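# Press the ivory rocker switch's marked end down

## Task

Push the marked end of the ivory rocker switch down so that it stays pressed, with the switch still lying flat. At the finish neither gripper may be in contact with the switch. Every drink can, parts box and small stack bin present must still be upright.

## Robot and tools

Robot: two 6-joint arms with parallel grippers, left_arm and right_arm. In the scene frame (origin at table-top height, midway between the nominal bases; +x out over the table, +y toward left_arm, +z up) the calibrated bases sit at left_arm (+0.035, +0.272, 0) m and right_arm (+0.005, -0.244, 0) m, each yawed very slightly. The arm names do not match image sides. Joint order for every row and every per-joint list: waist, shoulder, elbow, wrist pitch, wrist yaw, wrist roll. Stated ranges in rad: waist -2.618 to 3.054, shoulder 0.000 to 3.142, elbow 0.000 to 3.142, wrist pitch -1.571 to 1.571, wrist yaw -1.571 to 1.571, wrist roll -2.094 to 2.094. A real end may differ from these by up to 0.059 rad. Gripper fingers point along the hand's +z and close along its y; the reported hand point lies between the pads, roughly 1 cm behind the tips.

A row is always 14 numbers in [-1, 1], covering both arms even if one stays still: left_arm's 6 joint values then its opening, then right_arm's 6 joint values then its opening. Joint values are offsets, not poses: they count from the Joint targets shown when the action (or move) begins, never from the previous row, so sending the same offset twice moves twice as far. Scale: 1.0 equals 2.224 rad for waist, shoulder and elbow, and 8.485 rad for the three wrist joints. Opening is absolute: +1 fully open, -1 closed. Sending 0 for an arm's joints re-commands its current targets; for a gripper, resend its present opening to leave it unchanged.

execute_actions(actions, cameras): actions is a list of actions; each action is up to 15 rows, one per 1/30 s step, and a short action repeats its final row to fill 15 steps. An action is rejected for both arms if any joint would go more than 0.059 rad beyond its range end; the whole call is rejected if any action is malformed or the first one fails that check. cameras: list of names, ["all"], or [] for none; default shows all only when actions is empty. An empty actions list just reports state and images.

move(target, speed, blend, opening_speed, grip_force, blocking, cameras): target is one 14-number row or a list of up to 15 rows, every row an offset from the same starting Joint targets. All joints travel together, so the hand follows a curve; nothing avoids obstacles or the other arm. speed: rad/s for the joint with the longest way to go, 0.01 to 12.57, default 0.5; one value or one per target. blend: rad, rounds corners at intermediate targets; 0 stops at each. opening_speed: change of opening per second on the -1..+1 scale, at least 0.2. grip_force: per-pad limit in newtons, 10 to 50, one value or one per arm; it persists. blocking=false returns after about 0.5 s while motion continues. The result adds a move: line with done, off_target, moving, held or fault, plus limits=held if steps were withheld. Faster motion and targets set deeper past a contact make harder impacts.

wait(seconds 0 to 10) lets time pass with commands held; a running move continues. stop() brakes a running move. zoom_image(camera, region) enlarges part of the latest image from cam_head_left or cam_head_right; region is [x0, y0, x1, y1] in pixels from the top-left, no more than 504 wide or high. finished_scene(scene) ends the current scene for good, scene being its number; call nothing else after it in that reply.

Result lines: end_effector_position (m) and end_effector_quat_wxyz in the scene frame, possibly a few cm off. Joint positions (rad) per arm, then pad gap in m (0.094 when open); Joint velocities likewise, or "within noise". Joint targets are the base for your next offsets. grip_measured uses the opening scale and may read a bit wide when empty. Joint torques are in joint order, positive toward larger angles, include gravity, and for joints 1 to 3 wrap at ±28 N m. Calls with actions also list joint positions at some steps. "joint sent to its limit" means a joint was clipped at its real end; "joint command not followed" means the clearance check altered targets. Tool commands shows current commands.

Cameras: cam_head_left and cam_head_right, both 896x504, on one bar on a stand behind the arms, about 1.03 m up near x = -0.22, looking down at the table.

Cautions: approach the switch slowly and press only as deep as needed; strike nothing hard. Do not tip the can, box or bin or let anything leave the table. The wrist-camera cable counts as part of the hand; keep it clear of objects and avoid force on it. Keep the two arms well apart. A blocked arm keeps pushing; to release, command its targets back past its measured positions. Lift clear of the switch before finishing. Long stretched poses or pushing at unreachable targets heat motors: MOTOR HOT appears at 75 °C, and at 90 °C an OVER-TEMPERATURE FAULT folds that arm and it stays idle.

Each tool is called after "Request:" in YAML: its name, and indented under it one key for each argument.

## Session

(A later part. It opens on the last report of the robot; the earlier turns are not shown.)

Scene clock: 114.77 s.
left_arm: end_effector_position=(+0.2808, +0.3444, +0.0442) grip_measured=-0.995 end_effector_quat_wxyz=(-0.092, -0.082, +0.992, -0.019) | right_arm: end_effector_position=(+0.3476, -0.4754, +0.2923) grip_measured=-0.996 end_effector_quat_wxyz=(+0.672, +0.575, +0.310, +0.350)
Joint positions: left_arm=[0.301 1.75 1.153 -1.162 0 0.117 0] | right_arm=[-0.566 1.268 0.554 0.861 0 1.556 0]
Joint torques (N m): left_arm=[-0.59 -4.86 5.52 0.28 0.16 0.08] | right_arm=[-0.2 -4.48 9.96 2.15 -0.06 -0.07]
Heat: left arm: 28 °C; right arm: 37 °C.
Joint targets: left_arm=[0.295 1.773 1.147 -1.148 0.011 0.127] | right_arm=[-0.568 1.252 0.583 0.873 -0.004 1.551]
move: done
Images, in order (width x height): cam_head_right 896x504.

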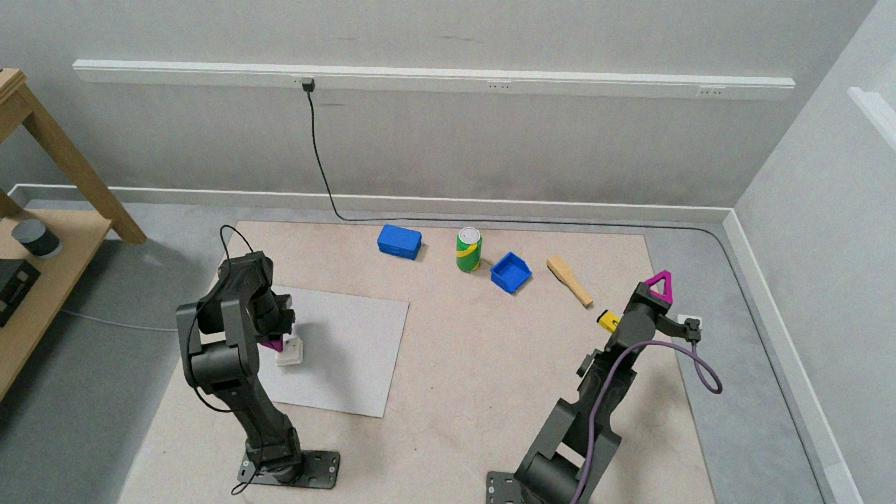

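Request:
move:
  target: [0, 0, -0.0056, 0.0015, 0, 0, -1, 0, 0, 0, 0, 0, 0, -1]
  speed: 0.05

Request:
move:
  target: [0, 0, -0.0056, 0.0015, 0, 0, -1, 0, 0, 0, 0, 0, 0, -1]
  speed: 0.05
  cameras: ["cam_head_right"]

Request:
zoom_image:
  camera: "cam_head_right"
  region: [250, 310, 310, 370]

Scene clock: 116.93 s.
left_arm: end_effector_position=(+0.2817, +0.3446, +0.0432) grip_measured=-0.995 end_effector_quat_wxyz=(-0.089, -0.082, +0.992, -0.018) | right_arm: end_effector_position=(+0.3476, -0.4754, +0.2923) grip_measured=-0.996 end_effector_quat_wxyz=(+0.672, +0.575, +0.310, +0.350)
Joint positions: left_arm=[0.301 1.75 1.15 -1.153 0 0.117 0] | right_arm=[-0.566 1.268 0.554 0.861 0 1.556 0]
Joint torques (N m): left_arm=[-0.49 -4.94 4.67 0.36 0.13 0.09] | right_arm=[-0.18 -4.48 9.95 2.14 -0.06 -0.07]
Heat: left arm: 28 °C; right arm: 37 °C.
Joint targets: left_arm=[0.295 1.773 1.135 -1.135 0.011 0.127] | right_arm=[-0.568 1.252 0.583 0.873 -0.004 1.551]
move: done

Scene clock: 117.83 s.
left_arm: end_effector_position=(+0.2787, +0.3438, +0.0383) grip_measured=-0.995 end_effector_quat_wxyz=(-0.092, -0.082, +0.992, -0.019) | right_arm: end_effector_position=(+0.3476, -0.4754, +0.2923) grip_measured=-0.996 end_effector_quat_wxyz=(+0.672, +0.575, +0.310, +0.350)
Joint positions: left_arm=[0.301 1.75 1.128 -1.136 0 0.117 0] | right_arm=[-0.566 1.268 0.554 0.861 0 1.556 0]
Joint torques (N m): left_arm=[-0.57 -4.92 5.46 0.29 0.13 0.08] | right_arm=[-0.2 -4.51 9.95 2.15 -0.06 -0.07]
Heat: left arm: 28 °C; right arm: 37 °C.
Joint targets: left_arm=[0.295 1.773 1.122 -1.122 0.011 0.127] | right_arm=[-0.568 1.252 0.583 0.873 -0.004 1.551]
move: done
Images, in order (width x height): cam_head_right 896x504.

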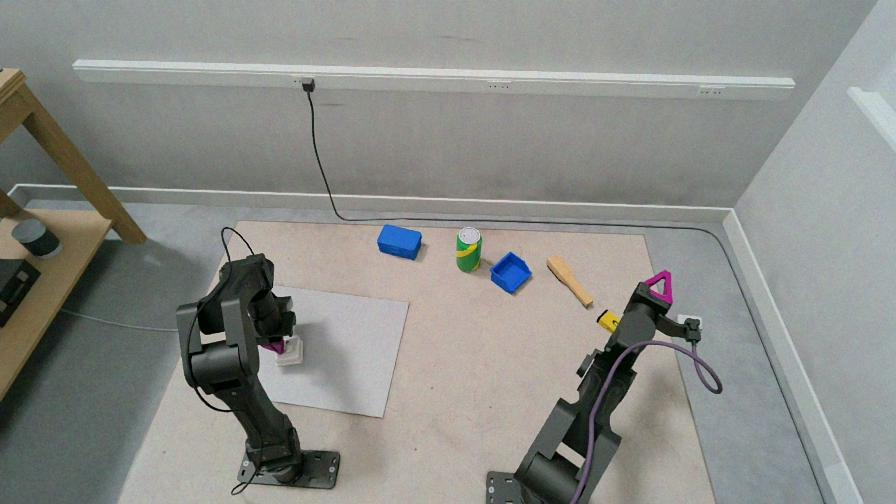

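Scaled by 8.400 from the camera's 896x504 image, which has a finer 1280x720 frame.

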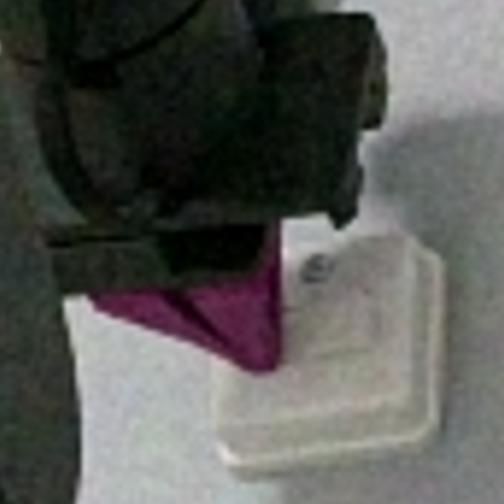

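Request:
move:
  target: [0, 0, 0.08, -0.021, 0, 0, -1, 0, 0, 0, 0, 0, 0, -1]
  speed: 0.2

Request:
move:
  target: [0.3, -0.1, 0, 0, 0, 0, -1, 0, 0, 0, 0, 0, 0, -1]
  speed: 0.6
  cameras: ["all"]

Request:
zoom_image:
  camera: "cam_head_right"
  region: [260, 325, 320, 375]

Request:
zoom_image:
  camera: "cam_head_left"
  region: [240, 330, 300, 380]

Scene clock: 120.80 s.
left_arm: end_effector_position=(+0.2882, +0.3465, +0.0730) grip_measured=-0.995 end_effector_quat_wxyz=(-0.097, -0.082, +0.992, -0.020) | right_arm: end_effector_position=(+0.3476, -0.4754, +0.2923) grip_measured=-0.996 end_effector_quat_wxyz=(+0.672, +0.575, +0.310, +0.350)
Joint positions: left_arm=[0.301 1.755 1.277 -1.29 0 0.117 0] | right_arm=[-0.566 1.268 0.554 0.861 0 1.556 0]
Joint torques (N m): left_arm=[-0.53 -5.5 8.5 0.02 0.11 0.1] | right_arm=[-0.2 -4.48 9.95 2.15 -0.06 -0.06]
Heat: left arm: 28 °C; right arm: 37 °C.
Joint targets: left_arm=[0.295 1.772 1.300 -1.301 0.011 0.127] | right_arm=[-0.568 1.252 0.583 0.873 -0.004 1.551]
move: done

Scene clock: 122.30 s.
left_arm: end_effector_position=(+0.1921, +0.4885, +0.1160) grip_measured=-0.995 end_effector_quat_wxyz=(-0.010, -0.401, +0.916, -0.009) | right_arm: end_effector_position=(+0.3476, -0.4754, +0.2923) grip_measured=-0.996 end_effector_quat_wxyz=(+0.672, +0.575, +0.310, +0.350)
Joint positions: left_arm=[0.961 1.581 1.277 -1.293 0.006 0.118 0] | right_arm=[-0.566 1.268 0.554 0.861 0 1.556 0]
Joint torques (N m): left_arm=[0.16 -8.34 8.91 0.4 0.06 0.08] | right_arm=[-0.18 -4.49 9.95 2.15 -0.06 -0.07]
Heat: left arm: 28 °C; right arm: 37 °C.
Joint targets: left_arm=[0.962 1.550 1.300 -1.301 0.011 0.127] | right_arm=[-0.568 1.252 0.583 0.873 -0.004 1.551]
move: done

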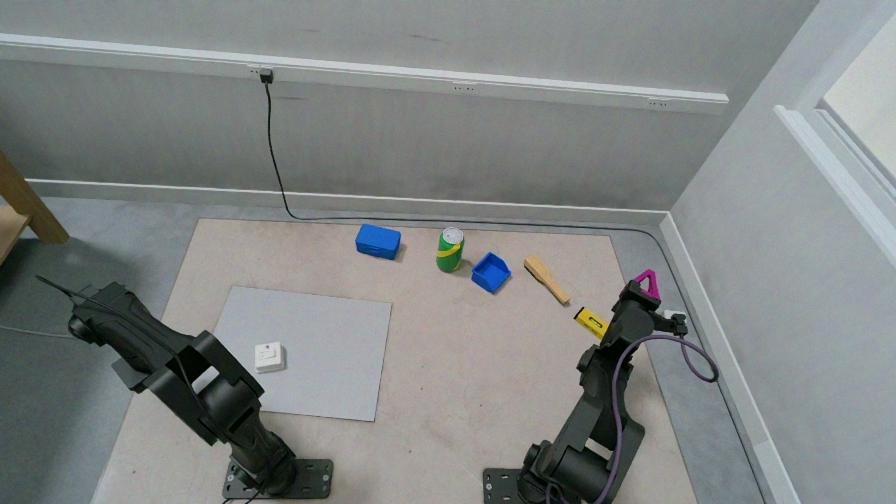

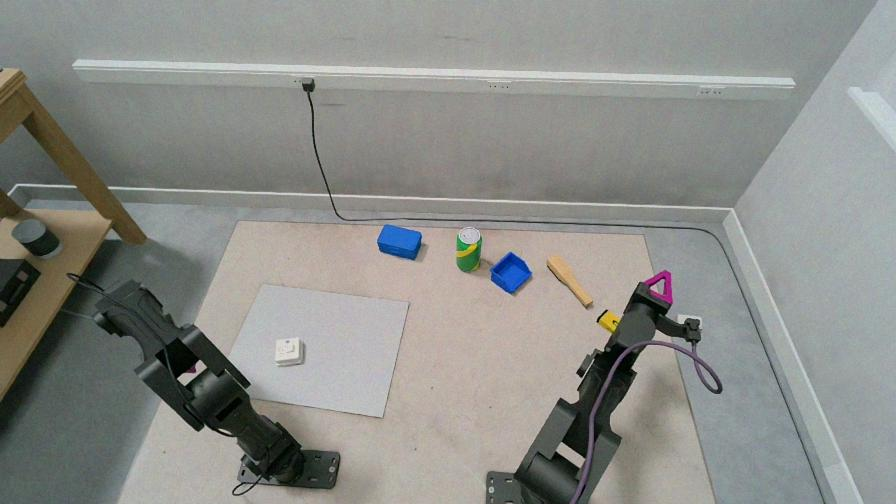

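Scaled by 8.400 from the camera's 896x504 image, which has a finer 1280x720 frame.

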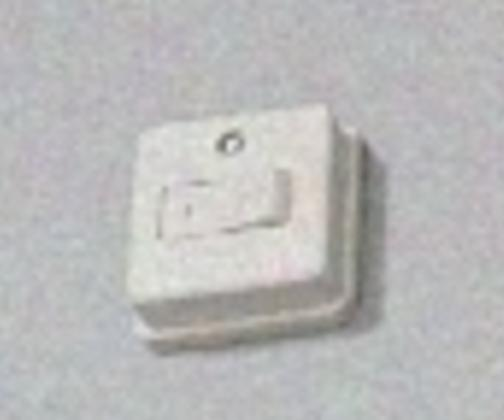

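Scaled by 8.400 from the camera's 896x504 image, which has a finer 1280x720 frame.

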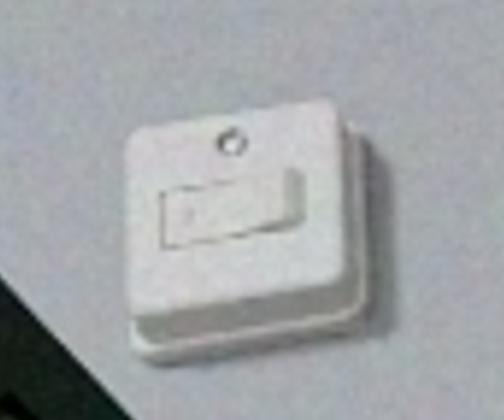

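Request:
move:
  target: [0, 0, 0, 0, 0, 0, -1, 0.4077, 0.3107, 0.411, -0.2582, 0.0005, -0.1828, -1]
  speed: 0.7
  cameras: ["all"]

Request:
zoom_image:
  camera: "cam_head_left"
  region: [430, 290, 510, 370]

Request:
zoom_image:
  camera: "cam_head_right"
  region: [450, 290, 530, 370]

Scene clock: 135.93 s.
left_arm: end_effector_position=(+0.1921, +0.4885, +0.1160) grip_measured=-0.995 end_effector_quat_wxyz=(-0.010, -0.401, +0.916, -0.009) | right_arm: end_effector_position=(+0.2980, -0.1489, +0.0662) grip_measured=-0.996 end_effector_quat_wxyz=(-0.096, -0.151, +0.984, -0.015)
Joint positions: left_arm=[0.961 1.581 1.277 -1.293 0.006 0.118 0] | right_arm=[0.34 1.921 1.463 -1.307 0 0.005 0]
Joint torques (N m): left_arm=[0.1 -8.35 8.96 0.42 0.04 0.04] | right_arm=[-0.12 -6.28 8.95 -0.1 0 -0.04]
Heat: left arm: 28 °C; right arm: 37 °C.
Joint targets: left_arm=[0.962 1.550 1.300 -1.301 0.011 0.127] | right_arm=[0.339 1.943 1.497 -1.317 0.000 0.000]
move: done

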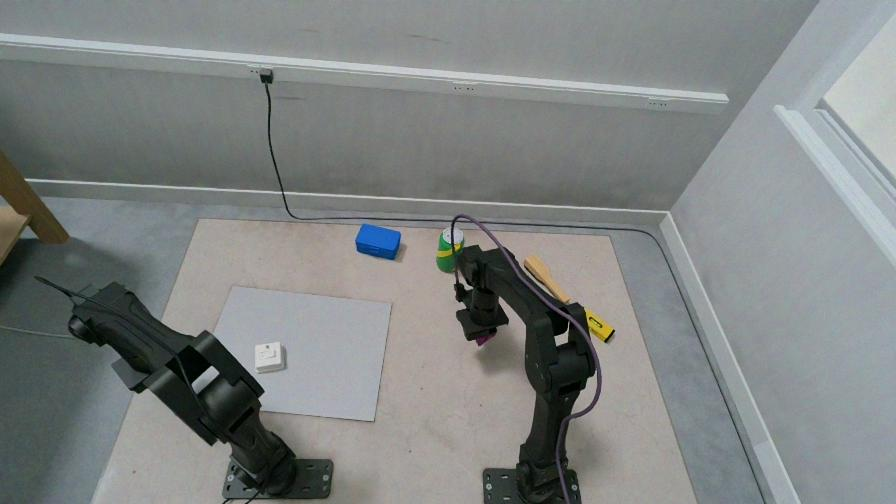

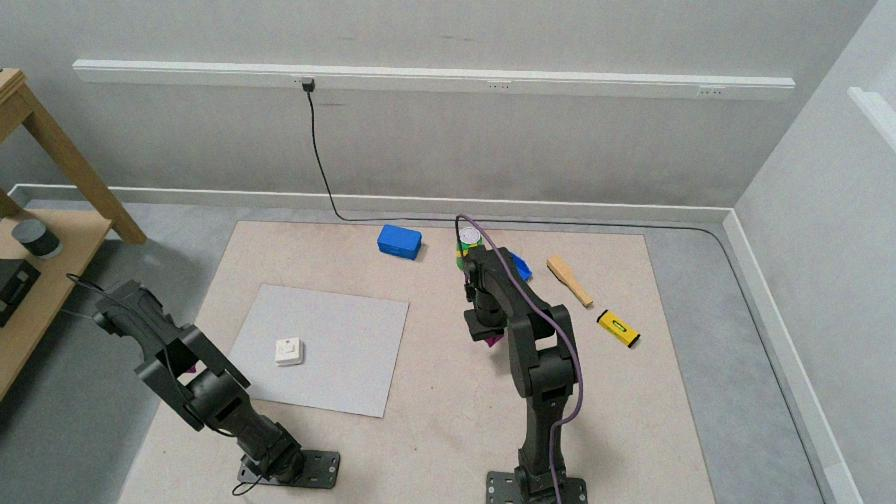

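Scaled by 6.300 from the camera's 896x504 image, which has a finer 1280x720 frame.

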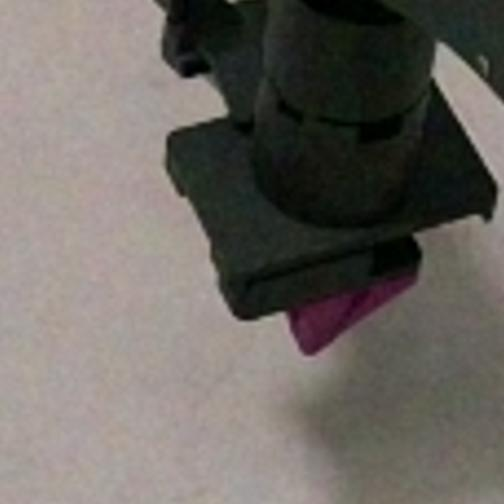

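Scaled by 6.300 from the camera's 896x504 image, which has a finer 1280x720 frame.

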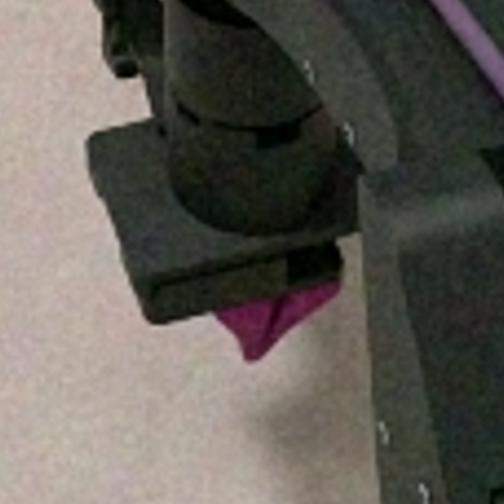

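Request:
move:
  target: [-0.3921, 0.2752, 0.2347, -0.0146, 0, 0, -1, -0.0339, 0.1808, 0.2801, -0.0268, 0, 0, -1]
  speed: 0.5
  cameras: ["all"]

Request:
zoom_image:
  camera: "cam_head_left"
  region: [430, 270, 510, 350]

Request:
zoom_image:
  camera: "cam_head_right"
  region: [450, 270, 530, 350]

Request:
zoom_image:
  camera: "cam_head_right"
  region: [270, 270, 350, 350]

Request:
zoom_image:
  camera: "cam_head_left"
  region: [250, 270, 330, 350]

Scene clock: 178.50 s.
left_arm: end_effector_position=(+0.4004, +0.2958, +0.0685) grip_measured=-0.995 end_effector_quat_wxyz=(-0.093, +0.025, +0.995, -0.013) | right_arm: end_effector_position=(+0.3958, -0.1483, +0.0689) grip_measured=-0.996 end_effector_quat_wxyz=(-0.096, -0.116, +0.989, -0.012)
Joint positions: left_arm=[0.084 2.141 1.796 -1.414 0.008 0.118 0] | right_arm=[0.267 2.317 2.085 -1.533 0 0.004 0]
Joint torques (N m): left_arm=[0.38 -8.49 8.91 0.02 0.04 0.06] | right_arm=[-0.34 -8.83 9.17 -0.21 0 -0.06]
Heat: left arm: 29 °C; right arm: 35 °C.
Joint targets: left_arm=[0.090 2.162 1.822 -1.425 0.011 0.127] | right_arm=[0.263 2.345 2.121 -1.545 0.000 0.000]
move: done

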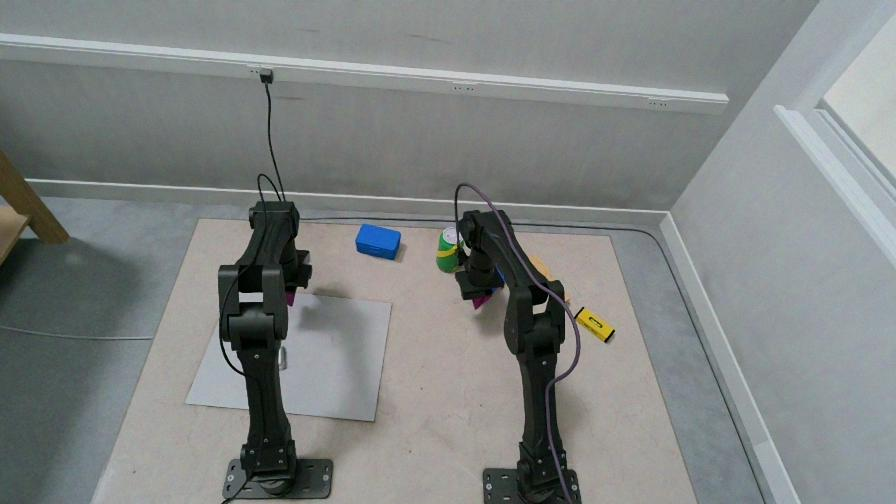

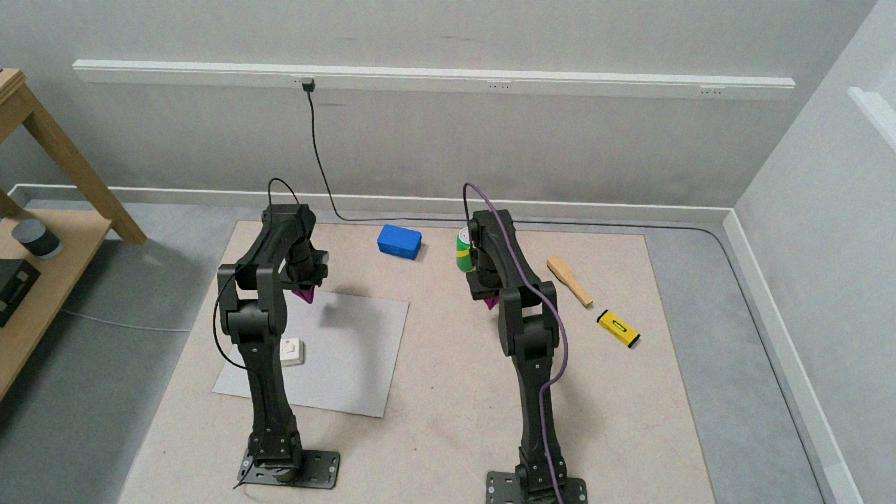

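Scaled by 6.300 from the camera's 896x504 image, which has a finer 1280x720 frame.

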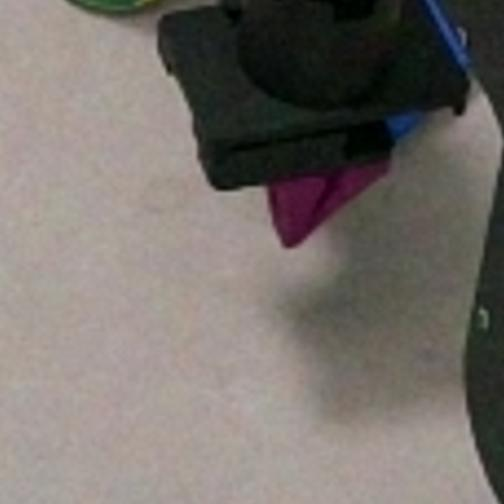

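Scaled by 6.300 from the camera's 896x504 image, which has a finer 1280x720 frame.

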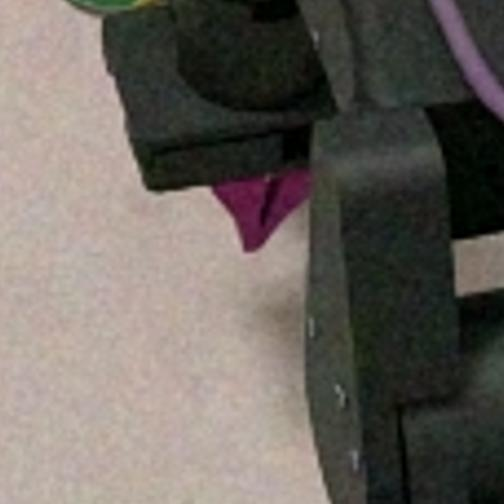

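Scaled by 6.300 from the camera's 896x504 image, which has a finer 1280x720 frame.

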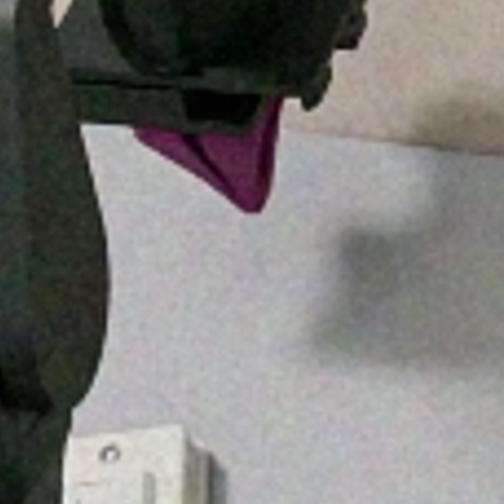

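Scaled by 6.300 from the camera's 896x504 image, which has a finer 1280x720 frame.

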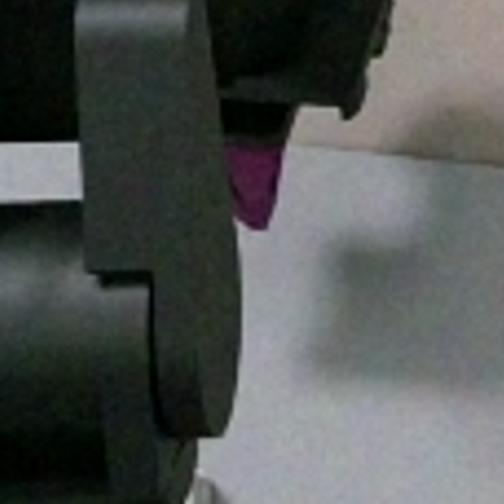

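Request:
move:
  target: [-0.2936, -0.0998, -0.1448, 0.0136, -0.0013, -0.015, -1, -0.2424, -0.2774, -0.4105, 0.0372, 0, 0, -1]
  speed: 0.5
  cameras: ["all"]

Request:
zoom_image:
  camera: "cam_head_left"
  region: [320, 290, 400, 370]

Request:
zoom_image:
  camera: "cam_head_right"
  region: [350, 290, 430, 370]

Request:
zoom_image:
  camera: "cam_head_left"
  region: [500, 300, 620, 420]

Request:
zoom_image:
  camera: "cam_head_right"
  region: [510, 300, 630, 420]

Scene clock: 192.33 s.
left_arm: end_effector_position=(+0.2968, +0.0988, +0.0563) grip_measured=-0.995 end_effector_quat_wxyz=(-0.112, +0.289, +0.950, +0.029) | right_arm: end_effector_position=(+0.2527, -0.3208, +0.0592) grip_measured=-0.996 end_effector_quat_wxyz=(-0.101, +0.153, +0.983, +0.016)
Joint positions: left_arm=[-0.565 1.987 1.507 -1.322 0.008 0.01 0] | right_arm=[-0.275 1.76 1.225 -1.241 0 0.004 0]
Joint torques (N m): left_arm=[0.1 -12.81 5.5 0.2 -0.09 -0.11] | right_arm=[-0.13 -8.73 4.51 0.05 0 -0.05]
Heat: left arm: 29 °C; right arm: 35 °C.
Joint targets: left_arm=[-0.563 1.940 1.500 -1.309 0.000 0.000] | right_arm=[-0.276 1.728 1.208 -1.229 0.000 0.000]
move: off_target (left_arm); left_arm: the shoulder is farthest, 0.047 rad from its target

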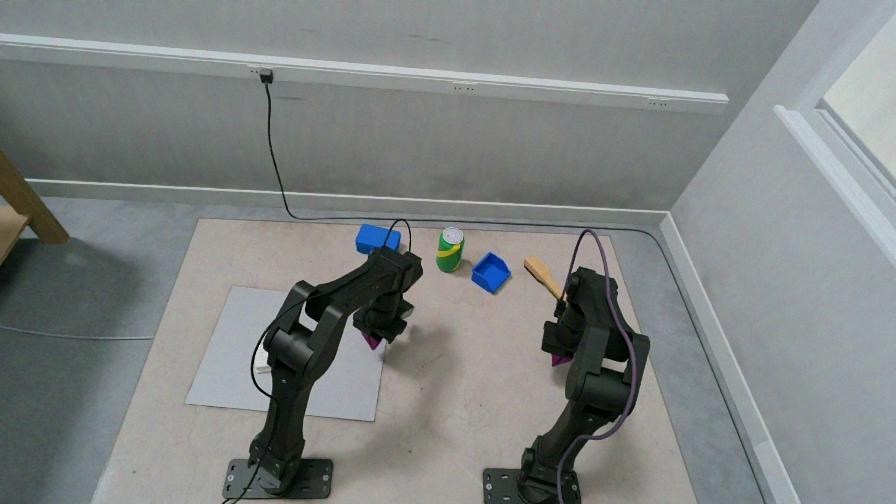

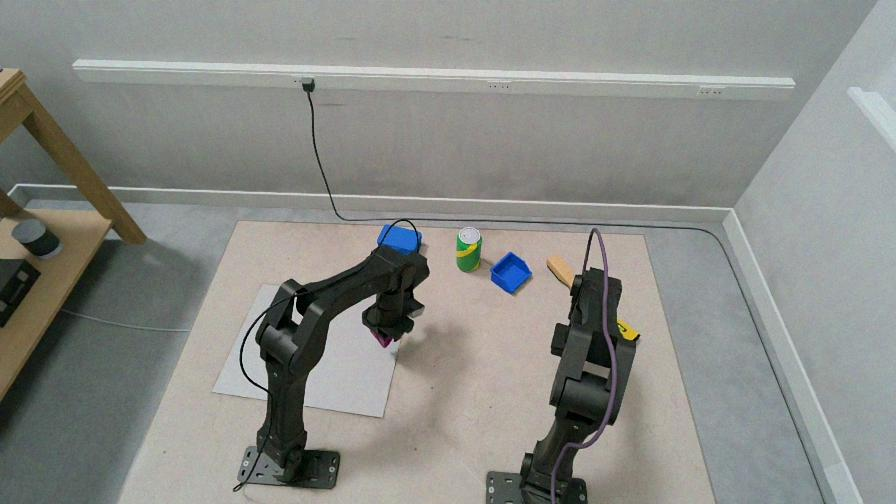

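Scaled by 6.300 from the camera's 896x504 image, which has a finer 1280x720 frame.

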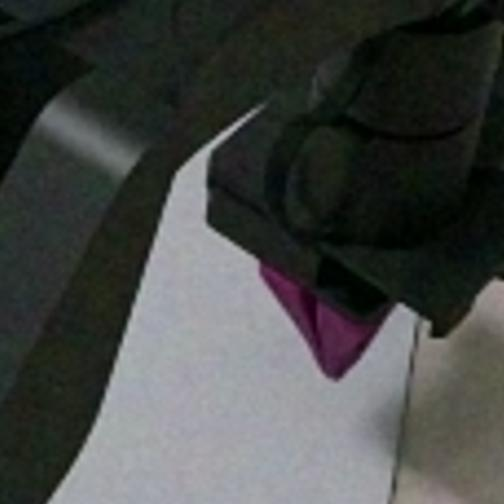

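Scaled by 6.300 from the camera's 896x504 image, which has a finer 1280x720 frame.

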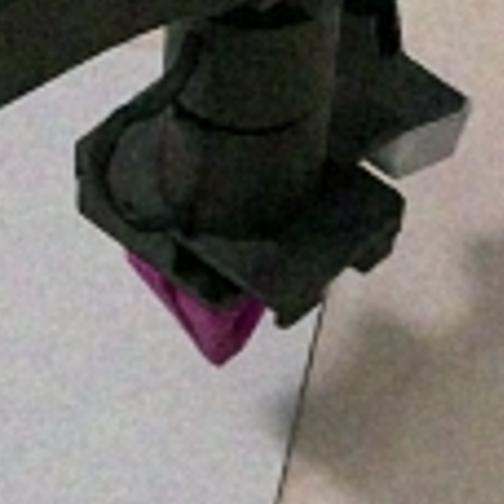

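Scaled by 4.200 from the camera's 896x504 image, which has a finer 1280x720 frame.

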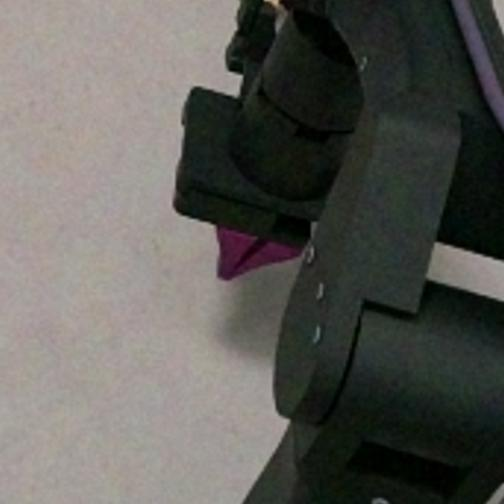

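Scaled by 4.200 from the camera's 896x504 image, which has a finer 1280x720 frame.

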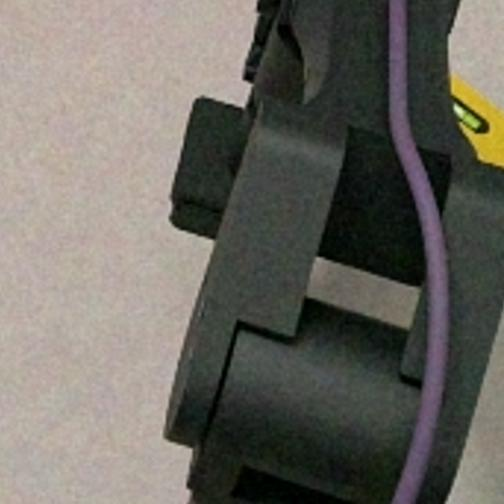

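Request:
move:
  target:
    - [0.1632, -0.1529, -0.1799, 0.1543, -0.0082, 0, -1, 0.0567, -0.0576, -0.0486, 0.1448, 0, 0, -1]
    - [0.2599, -0.179, -0.5162, 0.2621, -0.0167, -0.0053, -1, 0.1187, -0.0791, -0.371, 0.2477, -0.0005, -0.0022, -1]
  speed: 1.2
  blend: 0.1

Scene clock: 214.70 s.
left_arm: end_effector_position=(+0.4326, +0.2927, +0.0943) grip_measured=-0.995 end_effector_quat_wxyz=(+0.584, -0.048, +0.810, +0.040) | right_arm: end_effector_position=(+0.4110, -0.2619, +0.0951) grip_measured=-0.996 end_effector_quat_wxyz=(+0.577, +0.012, +0.816, -0.018)
Joint positions: left_arm=[0.01 1.571 0.355 0.893 -0.128 -0.035 0] | right_arm=[-0.017 1.578 0.396 0.842 0 -0.017 0]
Joint torques (N m): left_arm=[0.49 -7.38 5.56 2.39 -0.19 -0.12] | right_arm=[0.43 -6.52 4.56 2.43 -0.06 -0.04]
Heat: left arm: 29 °C; right arm: 34 °C.
Joint targets: left_arm=[0.015 1.542 0.352 0.915 -0.142 -0.045] | right_arm=[-0.012 1.552 0.382 0.872 -0.004 -0.019]
move: done

Request:
move:
  target:
    - [0.0607, 0.0351, 0.3903, -0.1314, 0.0167, 0.0053, -1, 0, 0, 0, 0, 0, 0, -1]
    - [0.0922, 0.0859, 0.3889, -0.2552, 0.018, 0.0053, -1, 0, 0, 0, 0, 0, 0, -1]
  speed: 1.5
  blend: 0.15
  cameras: ["all"]

Request:
zoom_image:
  camera: "cam_head_right"
  region: [250, 310, 310, 370]

Request:
zoom_image:
  camera: "cam_head_left"
  region: [240, 320, 300, 380]

Scene clock: 222.33 s.
left_arm: end_effector_position=(+0.2860, +0.3230, +0.0662) grip_measured=-0.995 end_effector_quat_wxyz=(-0.089, -0.103, +0.991, -0.008) | right_arm: end_effector_position=(+0.4111, -0.2619, +0.0953) grip_measured=-0.996 end_effector_quat_wxyz=(+0.577, +0.012, +0.816, -0.018)
Joint positions: left_arm=[0.214 1.716 1.206 -1.24 0 -0.011 0] | right_arm=[-0.017 1.578 0.396 0.843 0 -0.017 0]
Joint torques (N m): left_arm=[0.4 -5.19 7.2 0.09 0.14 0.11] | right_arm=[0.43 -6.52 4.57 2.42 -0.06 -0.04]
Heat: left arm: 29 °C; right arm: 35 °C.
Joint targets: left_arm=[0.220 1.733 1.217 -1.251 0.011 0.000] | right_arm=[-0.012 1.552 0.382 0.873 -0.004 -0.019]
move: done

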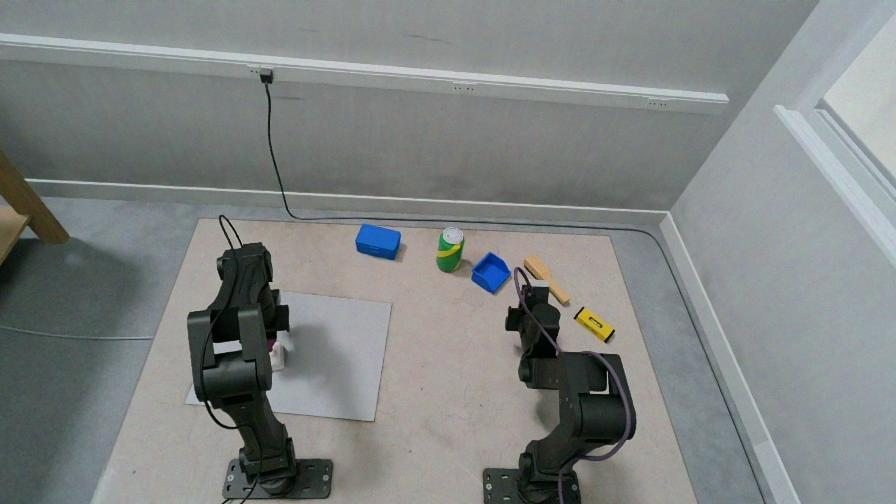

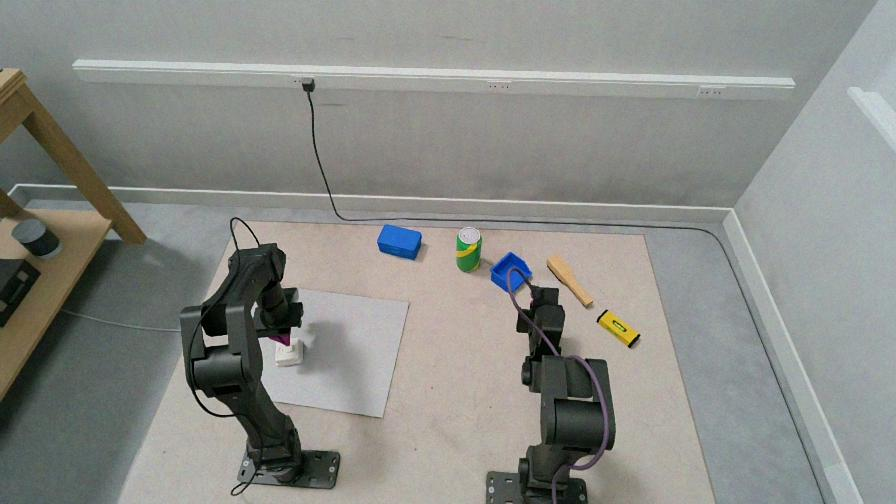

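Scaled by 8.400 from the camera's 896x504 image, which has a finer 1280x720 frame.

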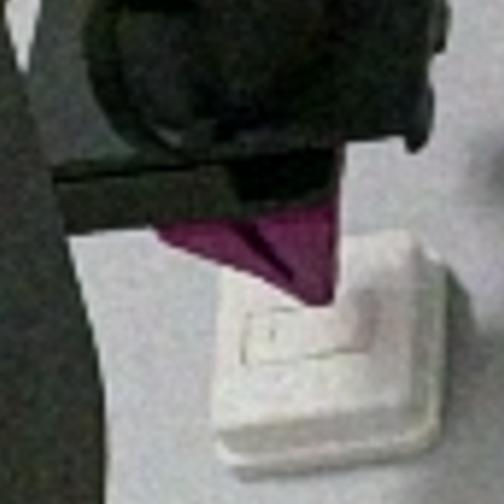

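Scaled by 8.400 from the camera's 896x504 image, which has a finer 1280x720 frame.

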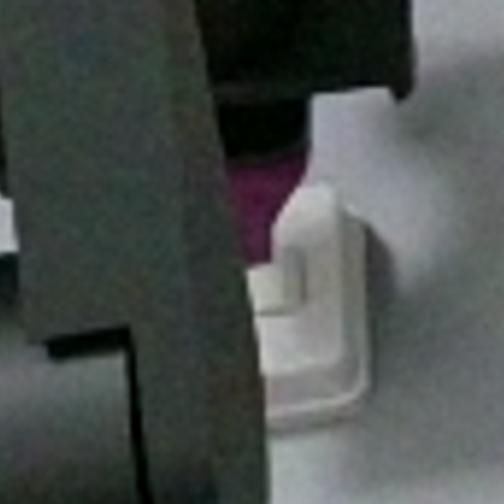

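Request:
move:
  target:
    - [0, 0, -0.0589, 0.0185, 0, 0, -1, 0, 0, 0, 0, 0, 0, -1]
    - [0, 0, 0.03, -0.008, 0, 0, -1, 0, 0, 0, 0, 0, 0, -1]
  speed: [0.12, 0.4]
  cameras: ["all"]

Request:
zoom_image:
  camera: "cam_head_right"
  region: [250, 310, 310, 370]

Request:
zoom_image:
  camera: "cam_head_left"
  region: [240, 320, 300, 380]

Scene clock: 231.33 s.
left_arm: end_effector_position=(+0.2866, +0.3220, +0.0800) grip_measured=-0.995 end_effector_quat_wxyz=(-0.095, -0.103, +0.990, -0.012) | right_arm: end_effector_position=(+0.4111, -0.2619, +0.0953) grip_measured=-0.996 end_effector_quat_wxyz=(+0.577, +0.012, +0.816, -0.018)
Joint positions: left_arm=[0.214 1.717 1.262 -1.308 0.006 -0.01 0] | right_arm=[-0.017 1.578 0.396 0.843 0 -0.017 0]
Joint torques (N m): left_arm=[0.39 -5.23 8.4 0.05 0.07 0.08] | right_arm=[0.43 -6.52 4.57 2.42 -0.05 -0.03]
Heat: left arm: 28 °C; right arm: 37 °C.
Joint targets: left_arm=[0.220 1.733 1.284 -1.318 0.011 0.000] | right_arm=[-0.012 1.552 0.382 0.873 -0.004 -0.019]
move: done

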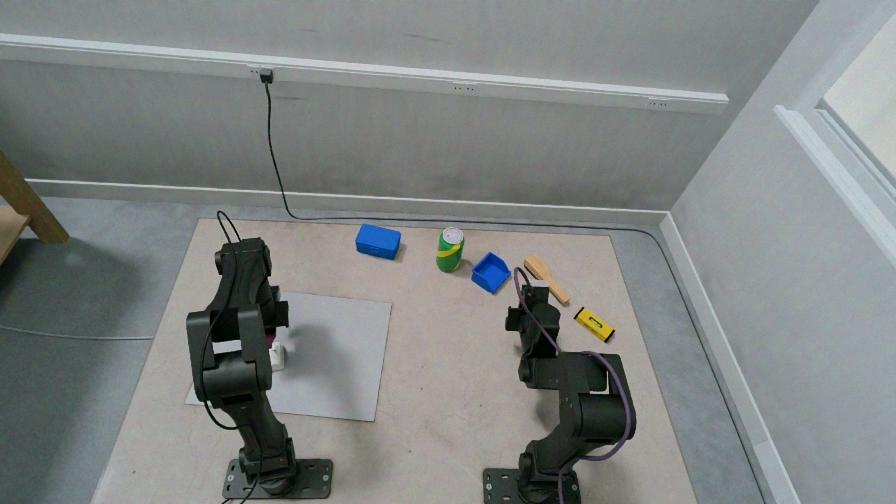

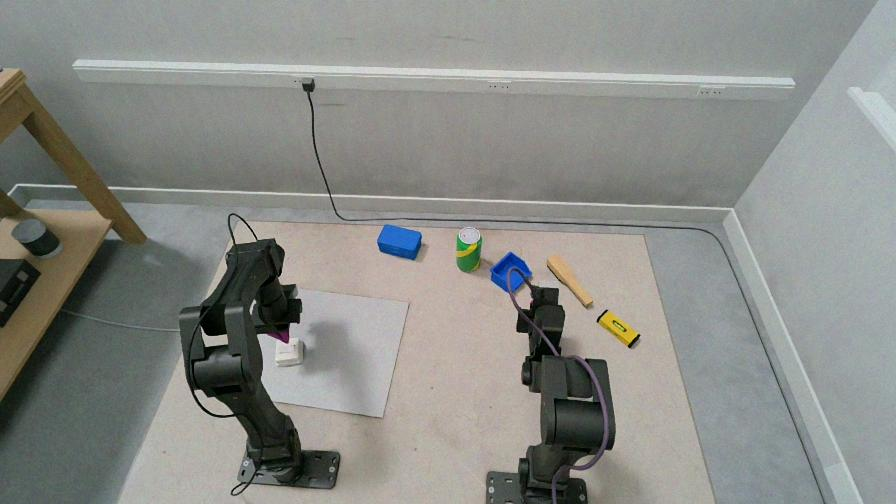

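Scaled by 8.400 from the camera's 896x504 image, which has a finer 1280x720 frame.

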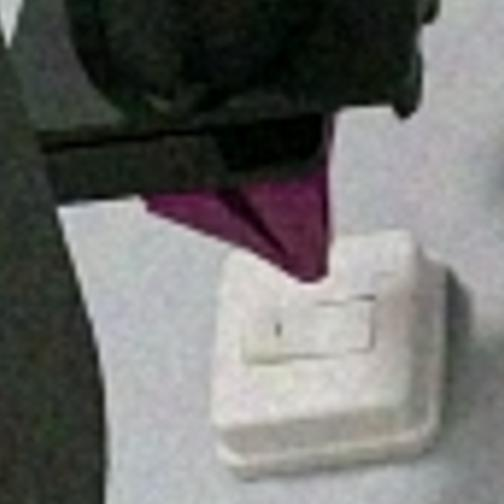

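Scaled by 8.400 from the camera's 896x504 image, which has a finer 1280x720 frame.

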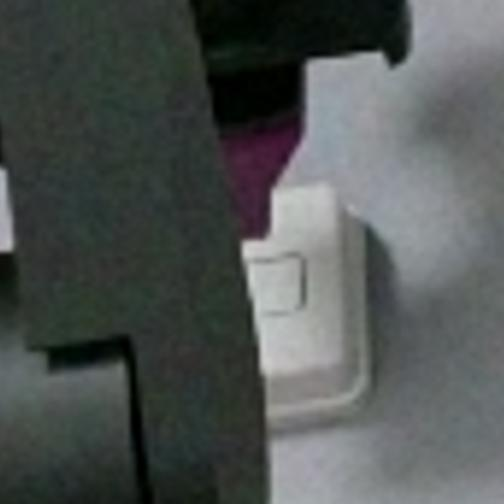

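Request:
move:
  target:
    - [0.0362, 0.0211, -0.0153, 0.008, 0, 0, -1, 0, 0, 0, 0, 0, 0, -1]
    - [0.0362, 0.0211, -0.067, 0.0217, 0, 0, -1, 0, 0, 0, 0, 0, 0, -1]
    - [0.0362, 0.0211, 0.0225, -0.006, 0, 0, -1, 0, 0, 0, 0, 0, 0, -1]
  speed: [0.4, 0.12, 0.5]
  cameras: ["all"]

Request:
zoom_image:
  camera: "cam_head_right"
  region: [250, 310, 310, 370]

Request:
zoom_image:
  camera: "cam_head_left"
  region: [240, 320, 300, 380]

Scene clock: 239.70 s.
left_arm: end_effector_position=(+0.2823, +0.3428, +0.0810) grip_measured=-0.995 end_effector_quat_wxyz=(-0.119, -0.144, +0.982, -0.019) | right_arm: end_effector_position=(+0.4111, -0.2619, +0.0953) grip_measured=-0.996 end_effector_quat_wxyz=(+0.577, +0.012, +0.816, -0.018)
Joint positions: left_arm=[0.297 1.765 1.312 -1.359 0.006 -0.01 0] | right_arm=[-0.017 1.578 0.396 0.843 0 -0.017 0]
Joint torques (N m): left_arm=[0.32 -5.76 8.32 -0.07 0.04 0.06] | right_arm=[0.43 -6.52 4.59 2.42 -0.06 -0.05]
Heat: left arm: 28 °C; right arm: 38 °C.
Joint targets: left_arm=[0.301 1.780 1.333 -1.369 0.011 0.000] | right_arm=[-0.012 1.552 0.382 0.873 -0.004 -0.019]
move: done

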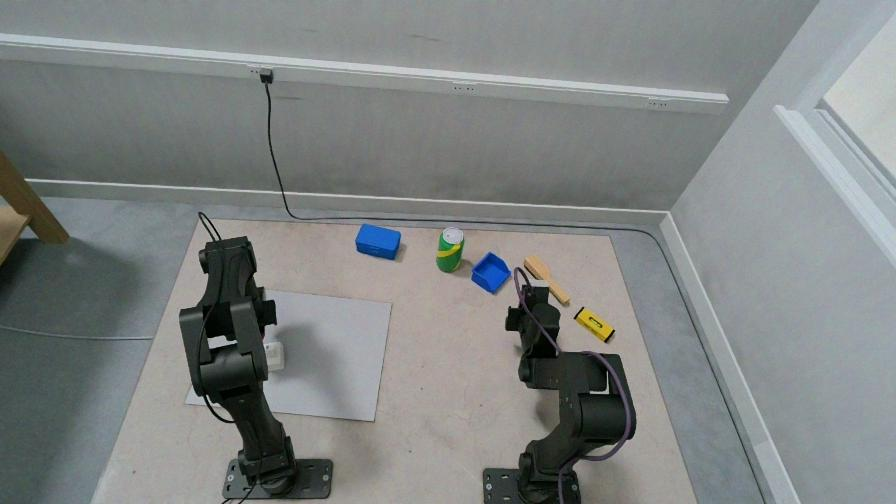

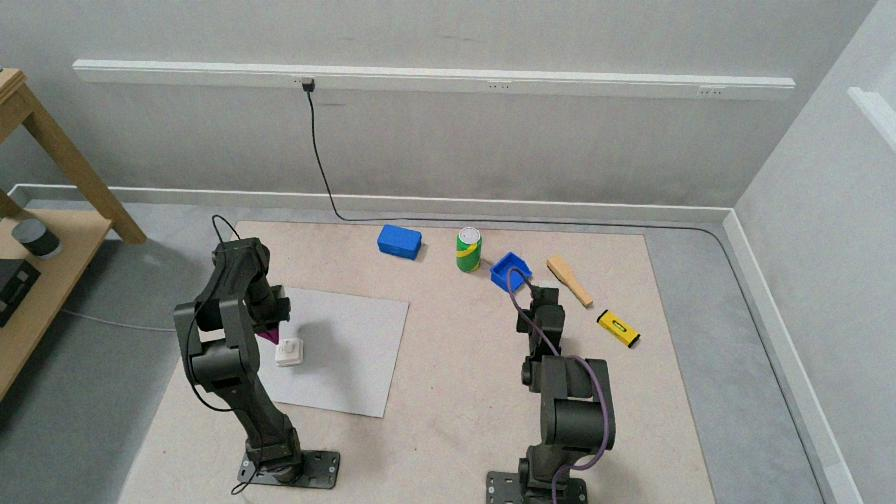

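Scaled by 8.400 from the camera's 896x504 image, which has a finer 1280x720 frame.

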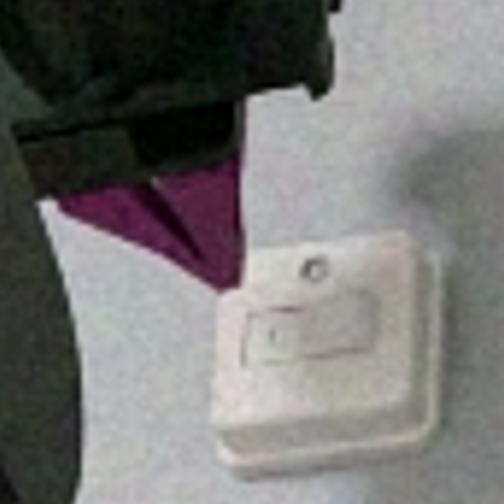

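Scaled by 8.400 from the camera's 896x504 image, which has a finer 1280x720 frame.

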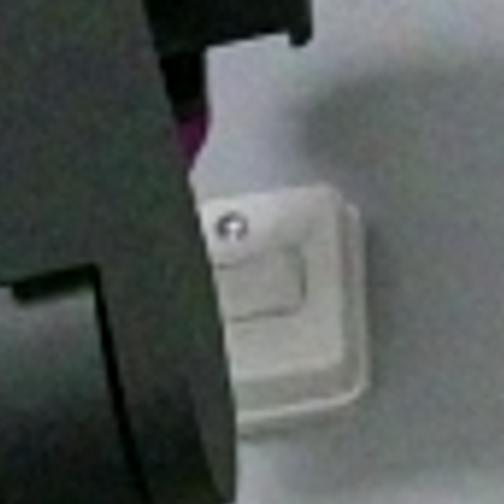

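Request:
move:
  target: [0.25, -0.05, 0.05, 0, 0, 0, -1, 0, 0, 0, 0, 0, 0, -1]
  speed: 0.6
  cameras: ["all"]

Request:
zoom_image:
  camera: "cam_head_left"
  region: [240, 330, 300, 380]

Request:
zoom_image:
  camera: "cam_head_right"
  region: [260, 325, 320, 375]

Scene clock: 242.73 s.
left_arm: end_effector_position=(+0.2280, +0.4862, +0.1196) grip_measured=-0.995 end_effector_quat_wxyz=(-0.032, -0.412, +0.911, -0.019) | right_arm: end_effector_position=(+0.4111, -0.2619, +0.0953) grip_measured=-0.996 end_effector_quat_wxyz=(+0.577, +0.012, +0.816, -0.018)
Joint positions: left_arm=[0.857 1.704 1.421 -1.361 0.009 -0.009 0] | right_arm=[-0.017 1.578 0.396 0.843 0 -0.017 0]
Joint torques (N m): left_arm=[-0.06 -9.7 8.95 0.31 0.03 0.05] | right_arm=[0.43 -6.52 4.59 2.42 -0.06 -0.04]
Heat: left arm: 28 °C; right arm: 39 °C.
Joint targets: left_arm=[0.857 1.669 1.445 -1.369 0.011 0.000] | right_arm=[-0.012 1.552 0.382 0.873 -0.004 -0.019]
move: done

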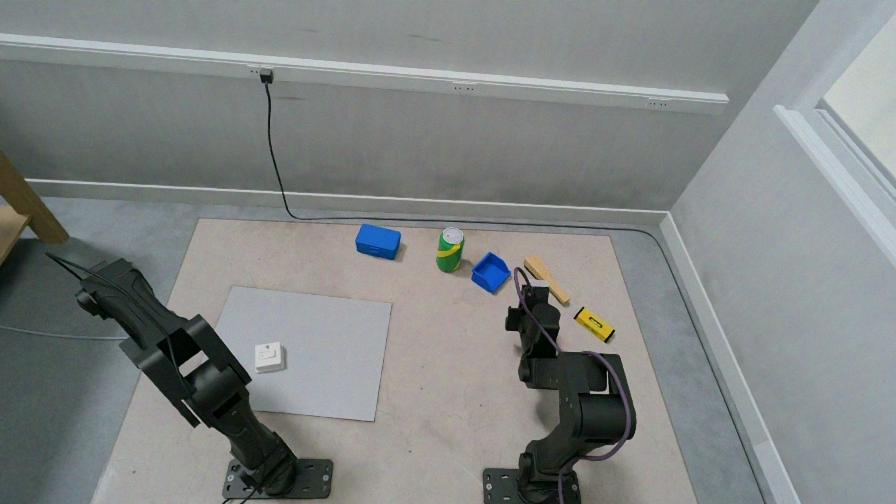

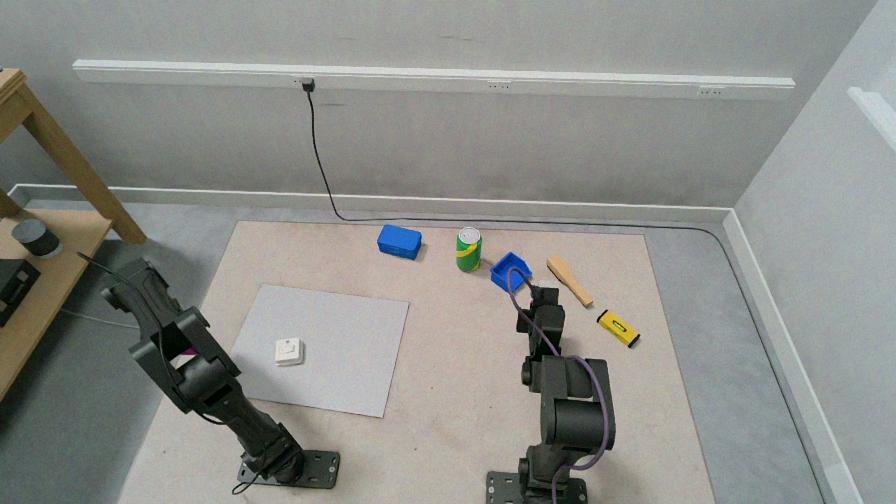

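Scaled by 8.400 from the camera's 896x504 image, which has a finer 1280x720 frame.

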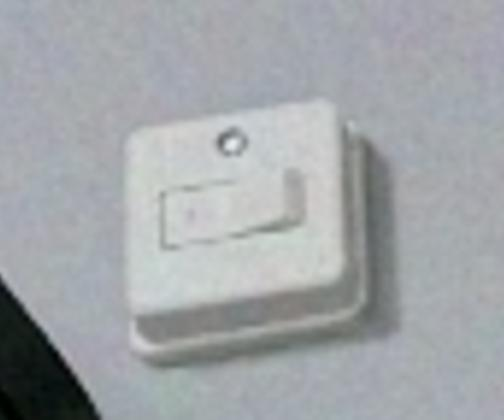

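Scaled by 8.400 from the camera's 896x504 image, which has a finer 1280x720 frame.

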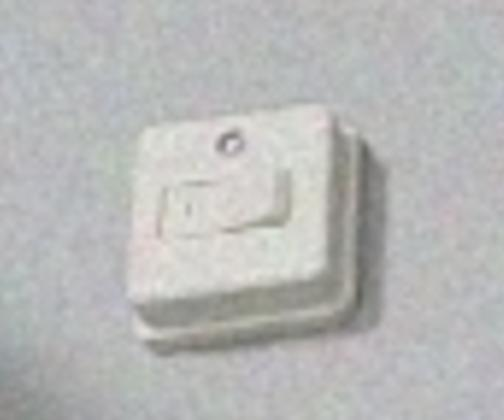

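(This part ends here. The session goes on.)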